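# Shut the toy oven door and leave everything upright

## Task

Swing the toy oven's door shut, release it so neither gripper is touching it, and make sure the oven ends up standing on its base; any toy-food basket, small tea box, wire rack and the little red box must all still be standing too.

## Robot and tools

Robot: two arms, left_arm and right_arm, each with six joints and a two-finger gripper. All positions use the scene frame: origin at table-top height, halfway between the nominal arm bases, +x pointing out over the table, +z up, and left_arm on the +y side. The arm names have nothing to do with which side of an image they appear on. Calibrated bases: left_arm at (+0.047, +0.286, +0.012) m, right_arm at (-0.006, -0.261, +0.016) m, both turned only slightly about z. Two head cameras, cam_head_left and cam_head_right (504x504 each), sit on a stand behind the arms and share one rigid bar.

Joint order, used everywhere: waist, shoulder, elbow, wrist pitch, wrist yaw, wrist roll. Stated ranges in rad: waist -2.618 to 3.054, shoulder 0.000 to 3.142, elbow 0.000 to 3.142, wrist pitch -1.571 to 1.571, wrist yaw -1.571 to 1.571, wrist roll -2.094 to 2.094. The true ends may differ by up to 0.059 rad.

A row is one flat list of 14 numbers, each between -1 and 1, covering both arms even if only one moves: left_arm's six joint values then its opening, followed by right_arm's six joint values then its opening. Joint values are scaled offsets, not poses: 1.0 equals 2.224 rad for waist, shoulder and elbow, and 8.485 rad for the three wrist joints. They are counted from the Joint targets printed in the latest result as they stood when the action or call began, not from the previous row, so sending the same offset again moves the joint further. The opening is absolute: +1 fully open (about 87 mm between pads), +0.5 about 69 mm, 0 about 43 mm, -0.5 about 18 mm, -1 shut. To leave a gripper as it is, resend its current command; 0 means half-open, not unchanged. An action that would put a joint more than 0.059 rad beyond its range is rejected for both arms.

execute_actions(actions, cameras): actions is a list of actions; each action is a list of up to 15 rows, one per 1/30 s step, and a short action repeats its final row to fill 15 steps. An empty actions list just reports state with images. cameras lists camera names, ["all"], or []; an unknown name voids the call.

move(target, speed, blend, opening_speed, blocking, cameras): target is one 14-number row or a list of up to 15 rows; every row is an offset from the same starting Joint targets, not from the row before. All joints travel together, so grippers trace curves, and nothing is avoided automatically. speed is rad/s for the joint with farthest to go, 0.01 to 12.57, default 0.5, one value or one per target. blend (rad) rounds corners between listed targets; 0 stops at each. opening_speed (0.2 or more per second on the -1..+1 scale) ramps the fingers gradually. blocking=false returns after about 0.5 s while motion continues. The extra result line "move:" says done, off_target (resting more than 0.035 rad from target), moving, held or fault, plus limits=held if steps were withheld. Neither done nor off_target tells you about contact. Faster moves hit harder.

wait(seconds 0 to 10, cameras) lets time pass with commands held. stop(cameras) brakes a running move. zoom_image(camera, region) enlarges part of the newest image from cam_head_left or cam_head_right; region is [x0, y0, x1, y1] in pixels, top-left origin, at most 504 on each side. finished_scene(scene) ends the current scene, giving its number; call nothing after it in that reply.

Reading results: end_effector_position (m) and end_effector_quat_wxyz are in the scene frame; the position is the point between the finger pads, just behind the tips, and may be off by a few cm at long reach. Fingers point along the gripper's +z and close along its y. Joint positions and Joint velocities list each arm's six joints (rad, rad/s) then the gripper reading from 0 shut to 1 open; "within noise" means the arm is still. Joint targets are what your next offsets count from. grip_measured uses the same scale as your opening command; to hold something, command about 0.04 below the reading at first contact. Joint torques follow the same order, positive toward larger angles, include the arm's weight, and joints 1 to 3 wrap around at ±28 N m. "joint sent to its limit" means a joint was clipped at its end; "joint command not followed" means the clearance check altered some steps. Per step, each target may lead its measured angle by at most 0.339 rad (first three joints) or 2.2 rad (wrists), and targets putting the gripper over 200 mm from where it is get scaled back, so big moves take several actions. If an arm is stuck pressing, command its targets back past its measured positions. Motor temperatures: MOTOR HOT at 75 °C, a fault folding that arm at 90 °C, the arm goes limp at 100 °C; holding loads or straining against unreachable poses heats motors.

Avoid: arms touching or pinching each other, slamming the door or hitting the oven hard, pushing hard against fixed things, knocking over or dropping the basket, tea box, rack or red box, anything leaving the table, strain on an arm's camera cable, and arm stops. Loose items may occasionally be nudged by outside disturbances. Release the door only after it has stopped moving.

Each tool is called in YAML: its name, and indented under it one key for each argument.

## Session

execute_actions:
  actions: []

zoom_image:
  camera: "cam_head_left"
  region: [130, 70, 330, 270]

zoom_image:
  camera: "cam_head_right"
  region: [130, 70, 330, 270]

Scene clock: 0.00 s.
left_arm: end_effector_position=(+0.4310, +0.2880, +0.3590) grip_measured=+0.990 end_effector_quat_wxyz=(+0.692, +0.005, +0.722, +0.006) | right_arm: end_effector_position=(+0.3680, -0.2740, +0.0492) grip_measured=+1.000 end_effector_quat_wxyz=(+0.534, +0.045, +0.844, -0.003)
Joint positions: left_arm=[-0.006 1.06 1.042 -0.026 0.002 0.016 0.995] | right_arm=[-0.091 1.541 0.388 0.709 0.027 0.06 1]
Joint velocities: within noise
Joint torques (N m): no reading
Motor temperatures (°C): left_arm=[25 26 29 28 27 29 29] | right_arm=[27 27 29 27 25 26 28]
Heat: left arm: 29 °C; right arm: 29 °C.
Joint targets: left_arm=[-0.006 1.057 1.052 -0.023 0.002 0.016] | right_arm=[-0.091 1.538 0.393 0.700 0.027 0.061]
Tool commands: left_gripper/opening=+1.0 right_gripper/opening=+1.0

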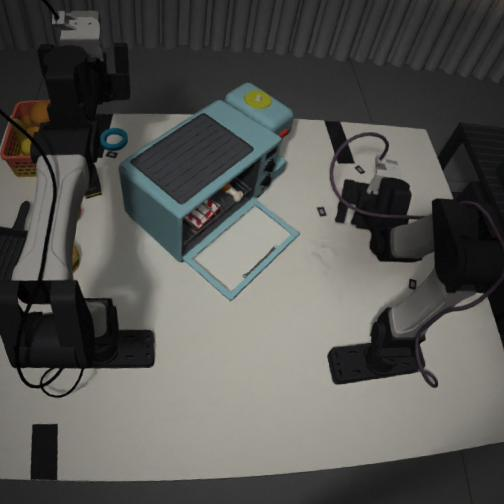

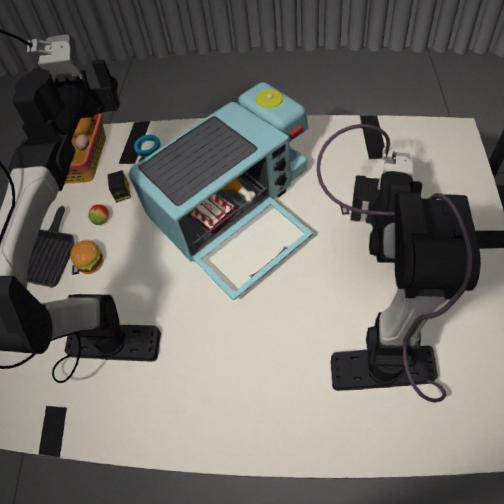

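Scaled by 2.520 from the camera's 504x504 image, which has a finer 720x720 frame.

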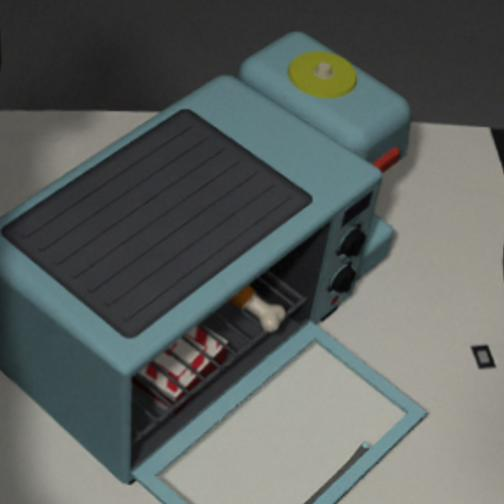

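Scaled by 2.520 from the camera's 504x504 image, which has a finer 720x720 frame.

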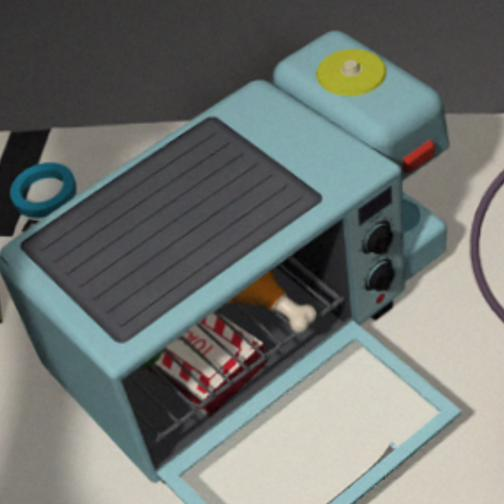

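move:
  target:
    - [0,0,0,0,0,0,1,-0.071,-0.148,-0.0108,-0.0389,-0.0975,0.1484,0.4]
    - [0,0,0,0,0,0,1,-0.071,0.0768,-0.0539,0.0313,-0.0975,0.1484,0.4]
  speed: [1.0,0.5]
  blend: 0.05
  cameras: ["all"]

zoom_image:
  camera: "cam_head_left"
  region: [200, 170, 360, 330]

zoom_image:
  camera: "cam_head_right"
  region: [200, 170, 360, 330]

Scene clock: 6.37 s.
left_arm: end_effector_position=(+0.4310, +0.2880, +0.3590) grip_measured=+0.990 end_effector_quat_wxyz=(+0.692, +0.005, +0.722, +0.006) | right_arm: end_effector_position=(+0.3151, -0.1635, +0.0775) grip_measured=+0.400 end_effector_quat_wxyz=(+0.241, +0.376, +0.714, +0.539)
Joint positions: left_arm=[-0.006 1.06 1.042 -0.026 0.002 0.016 0.995] | right_arm=[-0.243 1.691 0.284 0.962 -0.795 1.307 0.7]
Joint torques (N m): left_arm=[0.23 -3.11 8.46 1.94 0.08 0.01] | right_arm=[-0.73 -4.42 3.14 2.11 -0.23 0.09]
Heat: left arm: 31 °C; right arm: 30 °C.
Joint targets: left_arm=[-0.006 1.057 1.052 -0.023 0.002 0.016] | right_arm=[-0.249 1.709 0.272 0.966 -0.801 1.320]
move: done

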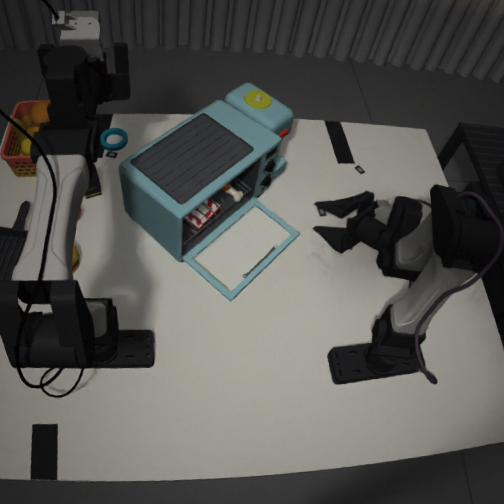

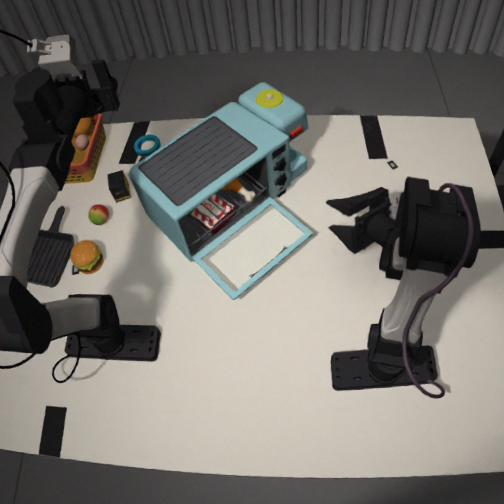

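Scaled by 3.150 from the camera's 504x504 image, which has a finer 720x720 frame.

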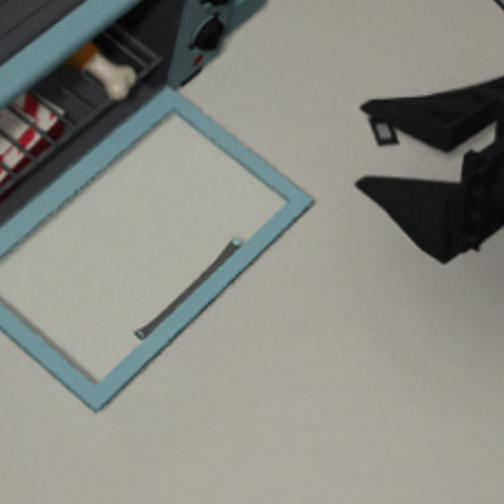

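Scaled by 3.150 from the camera's 504x504 image, which has a finer 720x720 frame.

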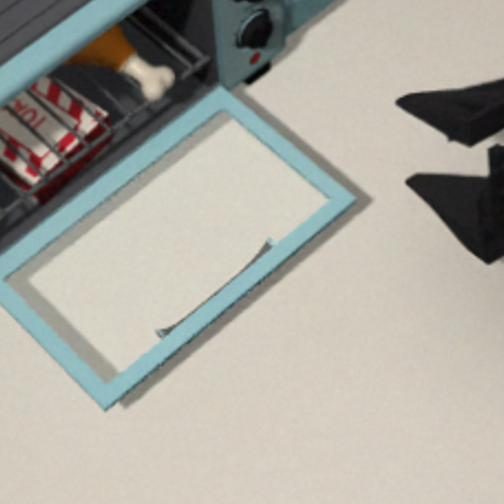

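move:
  target:
    - [0,0,0,0,0,0,1,0,0.1187,-0.018,0.0359,0,0,0.4]
    - [0,0,0,0,0,0,1,0.0818,0.121,0.0054,0.0269,-0.0091,0,0.4]
  speed: [0.3,0.2]
  cameras: ["all"]

zoom_image:
  camera: "cam_head_left"
  region: [200, 170, 360, 330]

zoom_image:
  camera: "cam_head_right"
  region: [200, 170, 360, 330]

Scene clock: 10.00 s.
left_arm: end_effector_position=(+0.4310, +0.2880, +0.3590) grip_measured=+0.990 end_effector_quat_wxyz=(+0.692, +0.005, +0.722, +0.006) | right_arm: end_effector_position=(+0.2876, -0.1044, +0.0515) grip_measured=+0.400 end_effector_quat_wxyz=(+0.181, +0.286, +0.742, +0.579)
Joint positions: left_arm=[-0.006 1.06 1.042 -0.026 0.002 0.016 0.995] | right_arm=[-0.074 1.947 0.278 1.248 -0.869 1.307 0.7]
Joint torques (N m): left_arm=[0.27 -3.12 8.43 1.96 0.09 0] | right_arm=[0.57 -3.97 3.45 1.42 -0.27 0.12]
Heat: left arm: 32 °C; right arm: 30 °C.
Joint targets: left_arm=[-0.006 1.057 1.052 -0.023 0.002 0.016] | right_arm=[-0.067 1.978 0.285 1.194 -0.878 1.320]
move: off_target (right_arm); right_arm: the wrist pitch is farthest, 0.054 rad from its target

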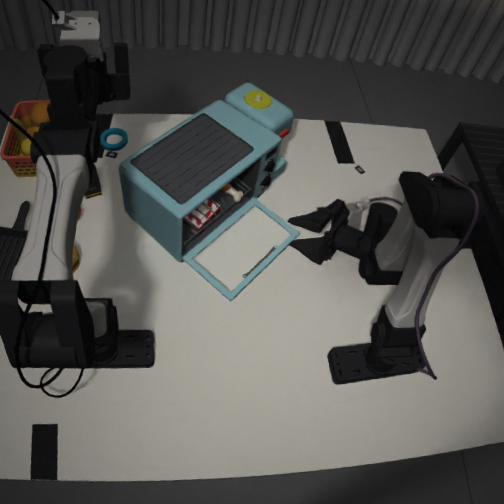

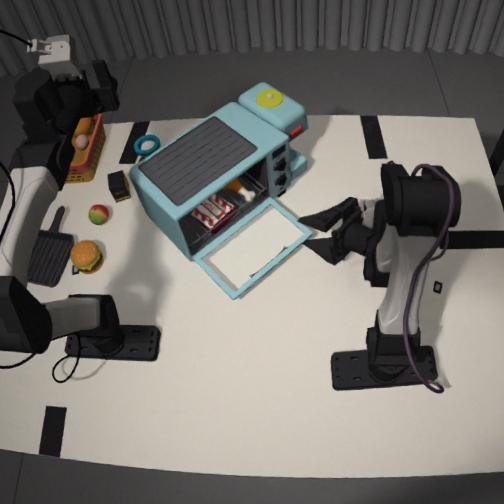

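Scaled by 3.150 from the camera's 504x504 image, which has a finer 720x720 frame.

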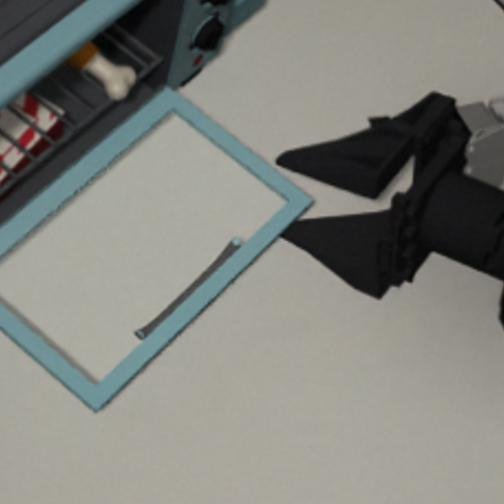

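Scaled by 3.150 from the camera's 504x504 image, which has a finer 720x720 frame.

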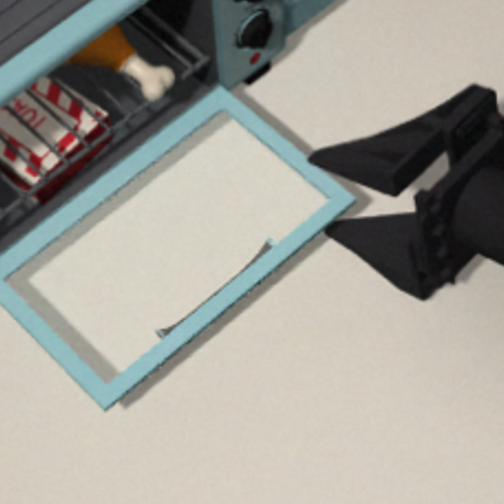

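move:
  target:
    - [0,0,0,0,0,0,1,0.049,-0.0045,0.0103,0.0019,0.0128,0,0.4]
    - [0,0,0,0,0,0,1,0.0697,-0.219,0.0585,-0.061,0.0183,0.0094,0.4]
  speed: [0.2,0.3]
  cameras: ["all"]

zoom_image:
  camera: "cam_head_left"
  region: [200, 170, 360, 330]

zoom_image:
  camera: "cam_head_right"
  region: [200, 170, 360, 330]

Scene clock: 15.30 s.
left_arm: end_effector_position=(+0.4310, +0.2880, +0.3590) grip_measured=+0.990 end_effector_quat_wxyz=(+0.692, +0.005, +0.722, +0.006) | right_arm: end_effector_position=(+0.2929, -0.0690, +0.1153) grip_measured=+0.400 end_effector_quat_wxyz=(+0.155, +0.303, +0.753, +0.563)
Joint positions: left_arm=[-0.006 1.06 1.042 -0.026 0.002 0.016 0.995] | right_arm=[0.081 1.516 0.39 0.687 -0.728 1.383 0.7]
Joint torques (N m): left_arm=[0.24 -3.11 8.46 1.95 0.08 0.02] | right_arm=[0.38 -8.21 7.56 1.93 -0.06 0.1]
Heat: left arm: 33 °C; right arm: 30 °C.
Joint targets: left_arm=[-0.006 1.057 1.052 -0.023 0.002 0.016] | right_arm=[0.088 1.491 0.415 0.677 -0.723 1.400]
move: done

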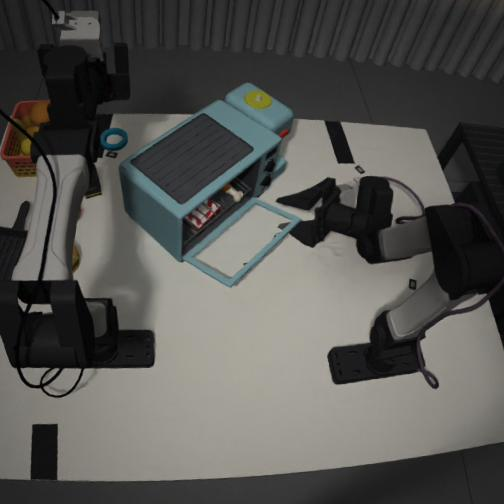

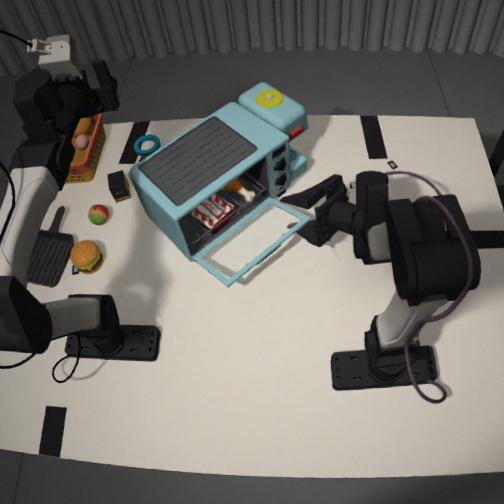

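Scaled by 3.150 from the camera's 504x504 image, which has a finer 720x720 frame.

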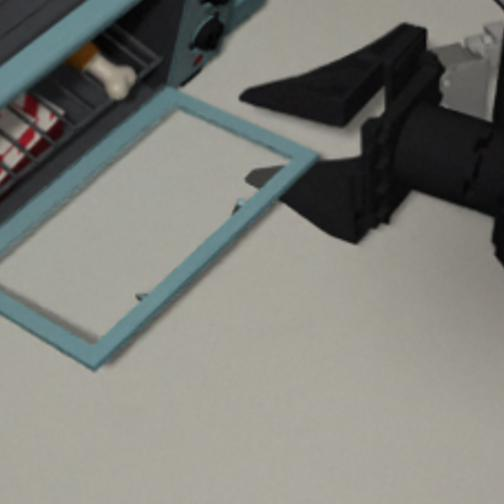

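Scaled by 3.150 from the camera's 504x504 image, which has a finer 720x720 frame.

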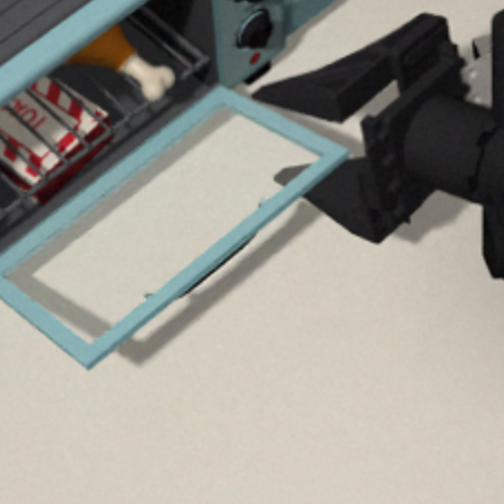

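move:
  target: [0,0,0,0,0,0,1,0.0378,0.0737,0.045,-0.0214,0.0099,0.0118,0.4]
  speed: 0.2
  cameras: ["all"]

zoom_image:
  camera: "cam_head_left"
  region: [200, 170, 360, 330]

zoom_image:
  camera: "cam_head_right"
  region: [200, 170, 360, 330]

Scene clock: 17.20 s.
left_arm: end_effector_position=(+0.4310, +0.2880, +0.3590) grip_measured=+0.990 end_effector_quat_wxyz=(+0.692, +0.005, +0.722, +0.006) | right_arm: end_effector_position=(+0.2961, -0.0483, +0.0783) grip_measured=+0.400 end_effector_quat_wxyz=(+0.063, +0.383, +0.770, +0.507)
Joint positions: left_arm=[-0.006 1.06 1.042 -0.026 0.002 0.016 0.995] | right_arm=[0.166 1.636 0.489 0.504 -0.648 1.484 0.7]
Joint torques (N m): left_arm=[0.28 -3.12 8.46 1.95 0.08 0.01] | right_arm=[0.5 -4.85 7.34 1.79 -0.08 0.12]
Heat: left arm: 33 °C; right arm: 30 °C.
Joint targets: left_arm=[-0.006 1.057 1.052 -0.023 0.002 0.016] | right_arm=[0.172 1.655 0.515 0.495 -0.639 1.500]
move: done

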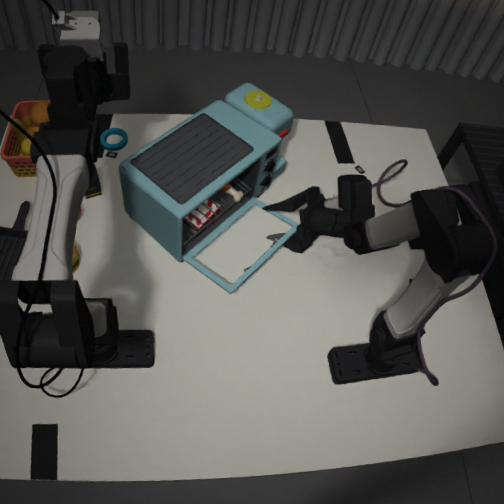

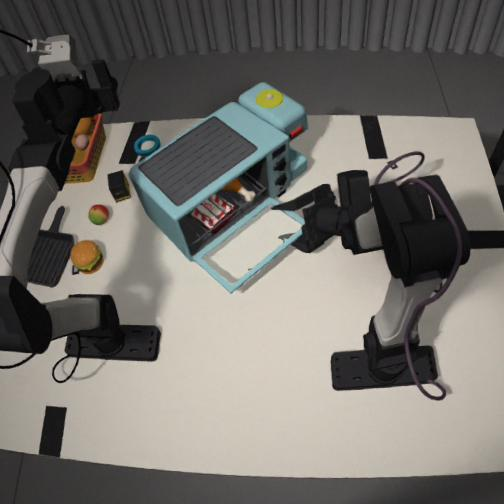

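Scaled by 3.150 from the camera's 504x504 image, which has a finer 720x720 frame.

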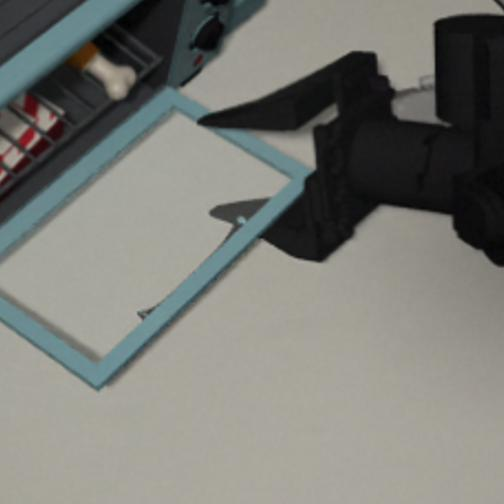

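Scaled by 3.150 from the camera's 504x504 image, which has a finer 720x720 frame.

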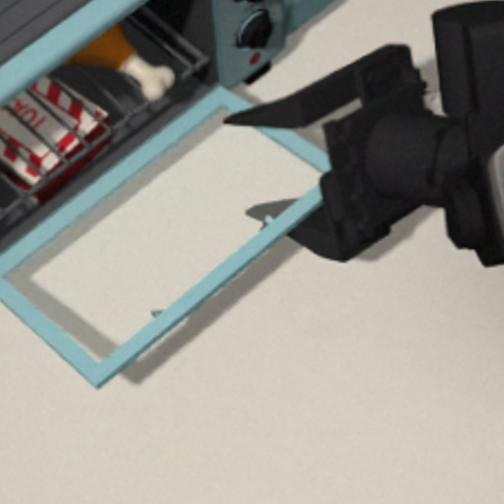

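move:
  target: [0,0,0,0,0,0,1,0,0,0,0.0595,0,0,0.4]
  speed: 0.3
  cameras: ["all"]

zoom_image:
  camera: "cam_head_left"
  region: [200, 170, 360, 330]

zoom_image:
  camera: "cam_head_right"
  region: [200, 170, 360, 330]

Scene clock: 23.13 s.
left_arm: end_effector_position=(+0.4310, +0.2880, +0.3590) grip_measured=+0.990 end_effector_quat_wxyz=(+0.692, +0.005, +0.722, +0.006) | right_arm: end_effector_position=(+0.3314, -0.0392, +0.1600) grip_measured=+0.400 end_effector_quat_wxyz=(+0.218, +0.258, +0.706, +0.622)
Joint positions: left_arm=[-0.006 1.06 1.042 -0.026 0.002 0.016 0.995] | right_arm=[0.168 1.636 0.489 0.983 -0.648 1.484 0.7]
Joint torques (N m): left_arm=[0.24 -3.11 8.43 1.95 0.09 0.01] | right_arm=[0.34 -4.83 7.58 2.34 0 0.12]
Motor temperatures (°C): left_arm=[25 27 34 31 27 29 29] | right_arm=[27 28 31 31 25 26 28]
Heat: left arm: 34 °C; right arm: 31 °C.
Joint targets: left_arm=[-0.006 1.057 1.052 -0.023 0.002 0.016] | right_arm=[0.172 1.655 0.515 1.000 -0.639 1.500]
move: done

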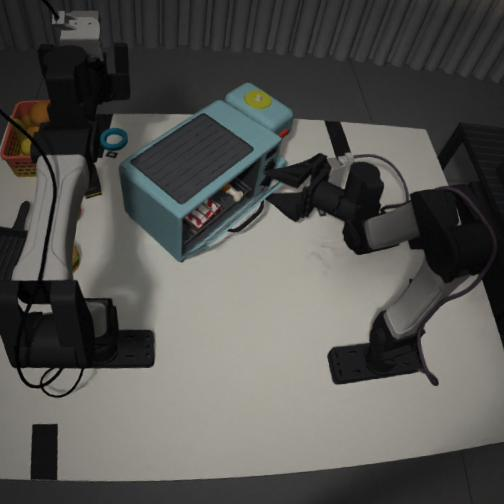

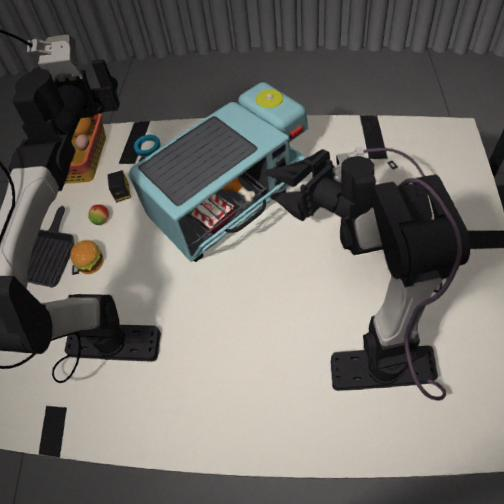

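Scaled by 3.150 from the camera's 504x504 image, which has a finer 720x720 frame.

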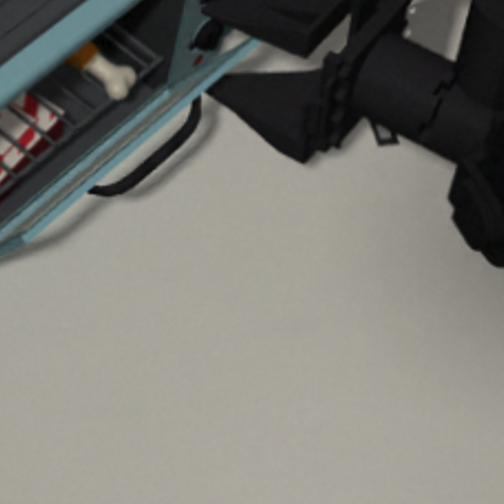

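Scaled by 3.150 from the camera's 504x504 image, which has a finer 720x720 frame.

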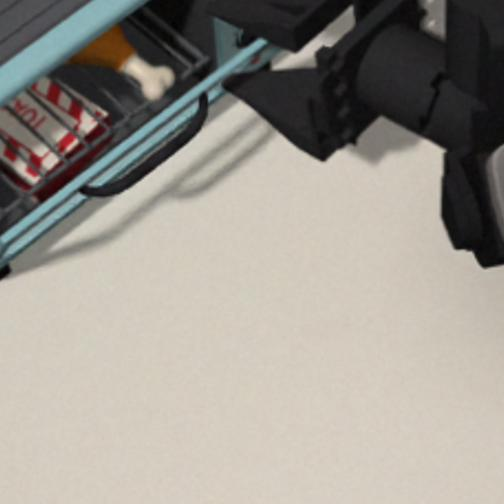

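move:
  target: [0,0,0,0,0,0,1,0.0337,0.1192,0.0638,0.0354,0.0088,0.0118,0.4]
  speed: 0.15
  cameras: ["all"]

zoom_image:
  camera: "cam_head_left"
  region: [200, 130, 360, 290]

zoom_image:
  camera: "cam_head_right"
  region: [190, 130, 350, 290]

Scene clock: 26.13 s.
left_arm: end_effector_position=(+0.4310, +0.2880, +0.3590) grip_measured=+0.990 end_effector_quat_wxyz=(+0.692, +0.005, +0.722, +0.006) | right_arm: end_effector_position=(+0.3630, -0.0113, +0.1801) grip_measured=+0.400 end_effector_quat_wxyz=(+0.241, +0.222, +0.650, +0.686)
Joint positions: left_arm=[-0.006 1.06 1.042 -0.026 0.002 0.016 0.995] | right_arm=[0.224 1.881 0.616 1.333 -0.619 1.602 0.7]
Joint torques (N m): left_arm=[0.24 -3.14 8.43 1.95 0.08 0.01] | right_arm=[1.94 -5.08 8.24 1.76 0.58 -0.09]
Heat: left arm: 35 °C; right arm: 32 °C.
Joint targets: left_arm=[-0.006 1.057 1.052 -0.023 0.002 0.016] | right_arm=[0.247 1.920 0.657 1.300 -0.564 1.600]
move: off_target (right_arm); right_arm: the wrist yaw is farthest, 0.054 rad from its target

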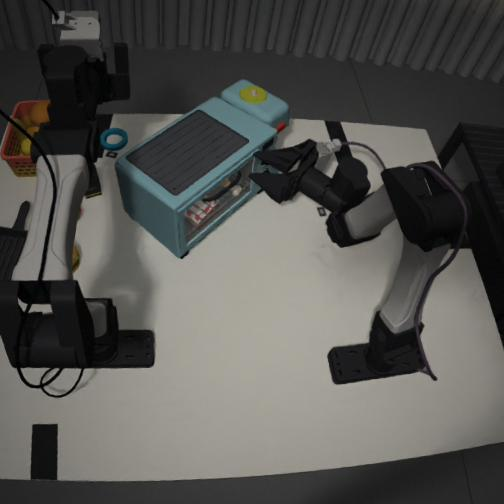

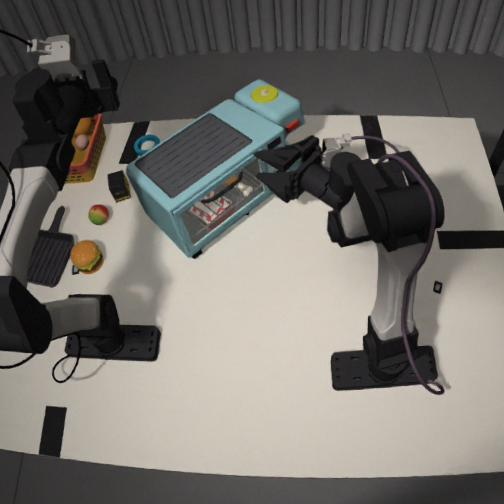

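Scaled by 3.150 from the camera's 504x504 image, which has a finer 720x720 frame.

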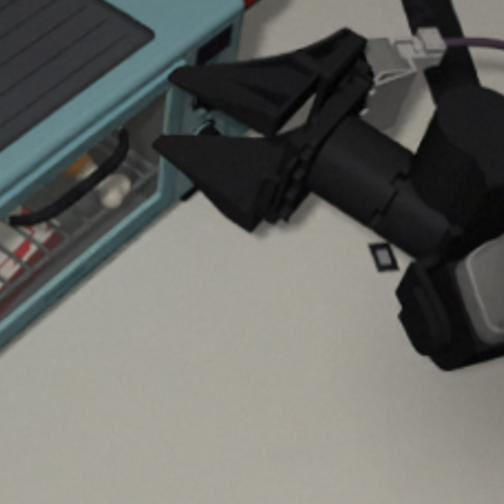

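Scaled by 3.150 from the camera's 504x504 image, which has a finer 720x720 frame.

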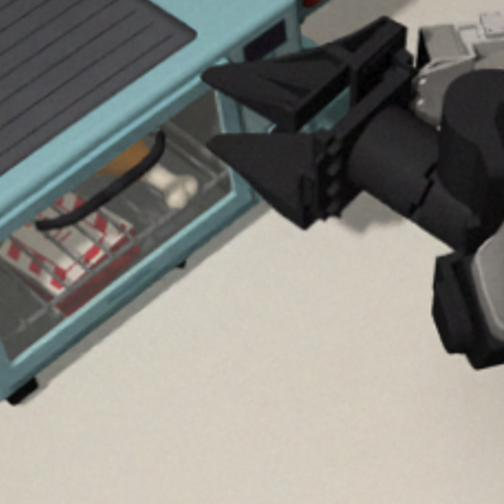

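move:
  target: [0,0,0,0,0,0,1,-0.0675,-0.1124,0,-0.0295,0,0,0.4]
  speed: 0.4
  cameras: ["all"]

zoom_image:
  camera: "cam_head_left"
  region: [100, 90, 300, 290]

Scene clock: 28.87 s.
left_arm: end_effector_position=(+0.4310, +0.2880, +0.3590) grip_measured=+0.990 end_effector_quat_wxyz=(+0.692, +0.005, +0.722, +0.006) | right_arm: end_effector_position=(+0.3917, -0.0641, +0.2120) grip_measured=+0.400 end_effector_quat_wxyz=(+0.279, +0.295, +0.639, +0.653)
Joint positions: left_arm=[-0.006 1.06 1.042 -0.026 0.002 0.016 0.995] | right_arm=[0.1 1.692 0.637 1.065 -0.575 1.605 0.7]
Joint torques (N m): left_arm=[0.24 -3.1 8.44 1.95 0.08 0] | right_arm=[-0.42 -10.19 7.57 2 0.11 -0.13]
Heat: left arm: 35 °C; right arm: 32 °C.
Joint targets: left_arm=[-0.006 1.057 1.052 -0.023 0.002 0.016] | right_arm=[0.097 1.670 0.657 1.050 -0.564 1.600]
move: done

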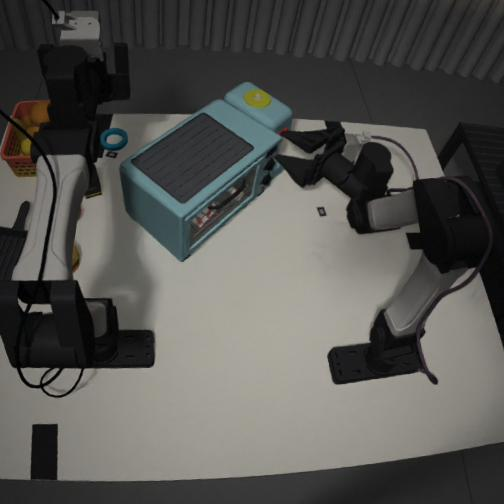

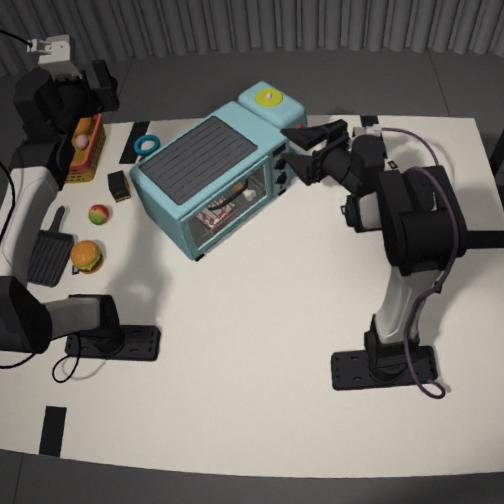

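Scaled by 2.520 from the camera's 504x504 image, which has a finer 720x720 frame.

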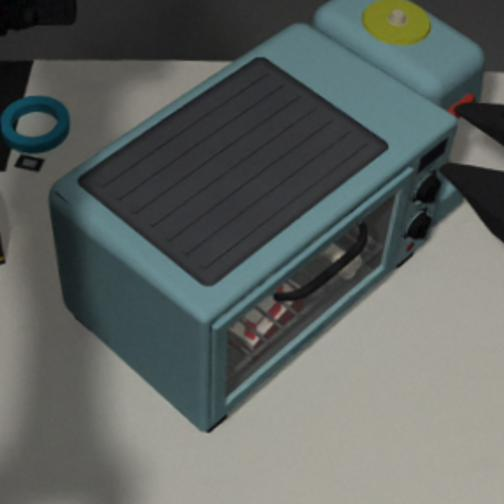

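finished_scene:
  scene: 2

The scene is finished: the task was done.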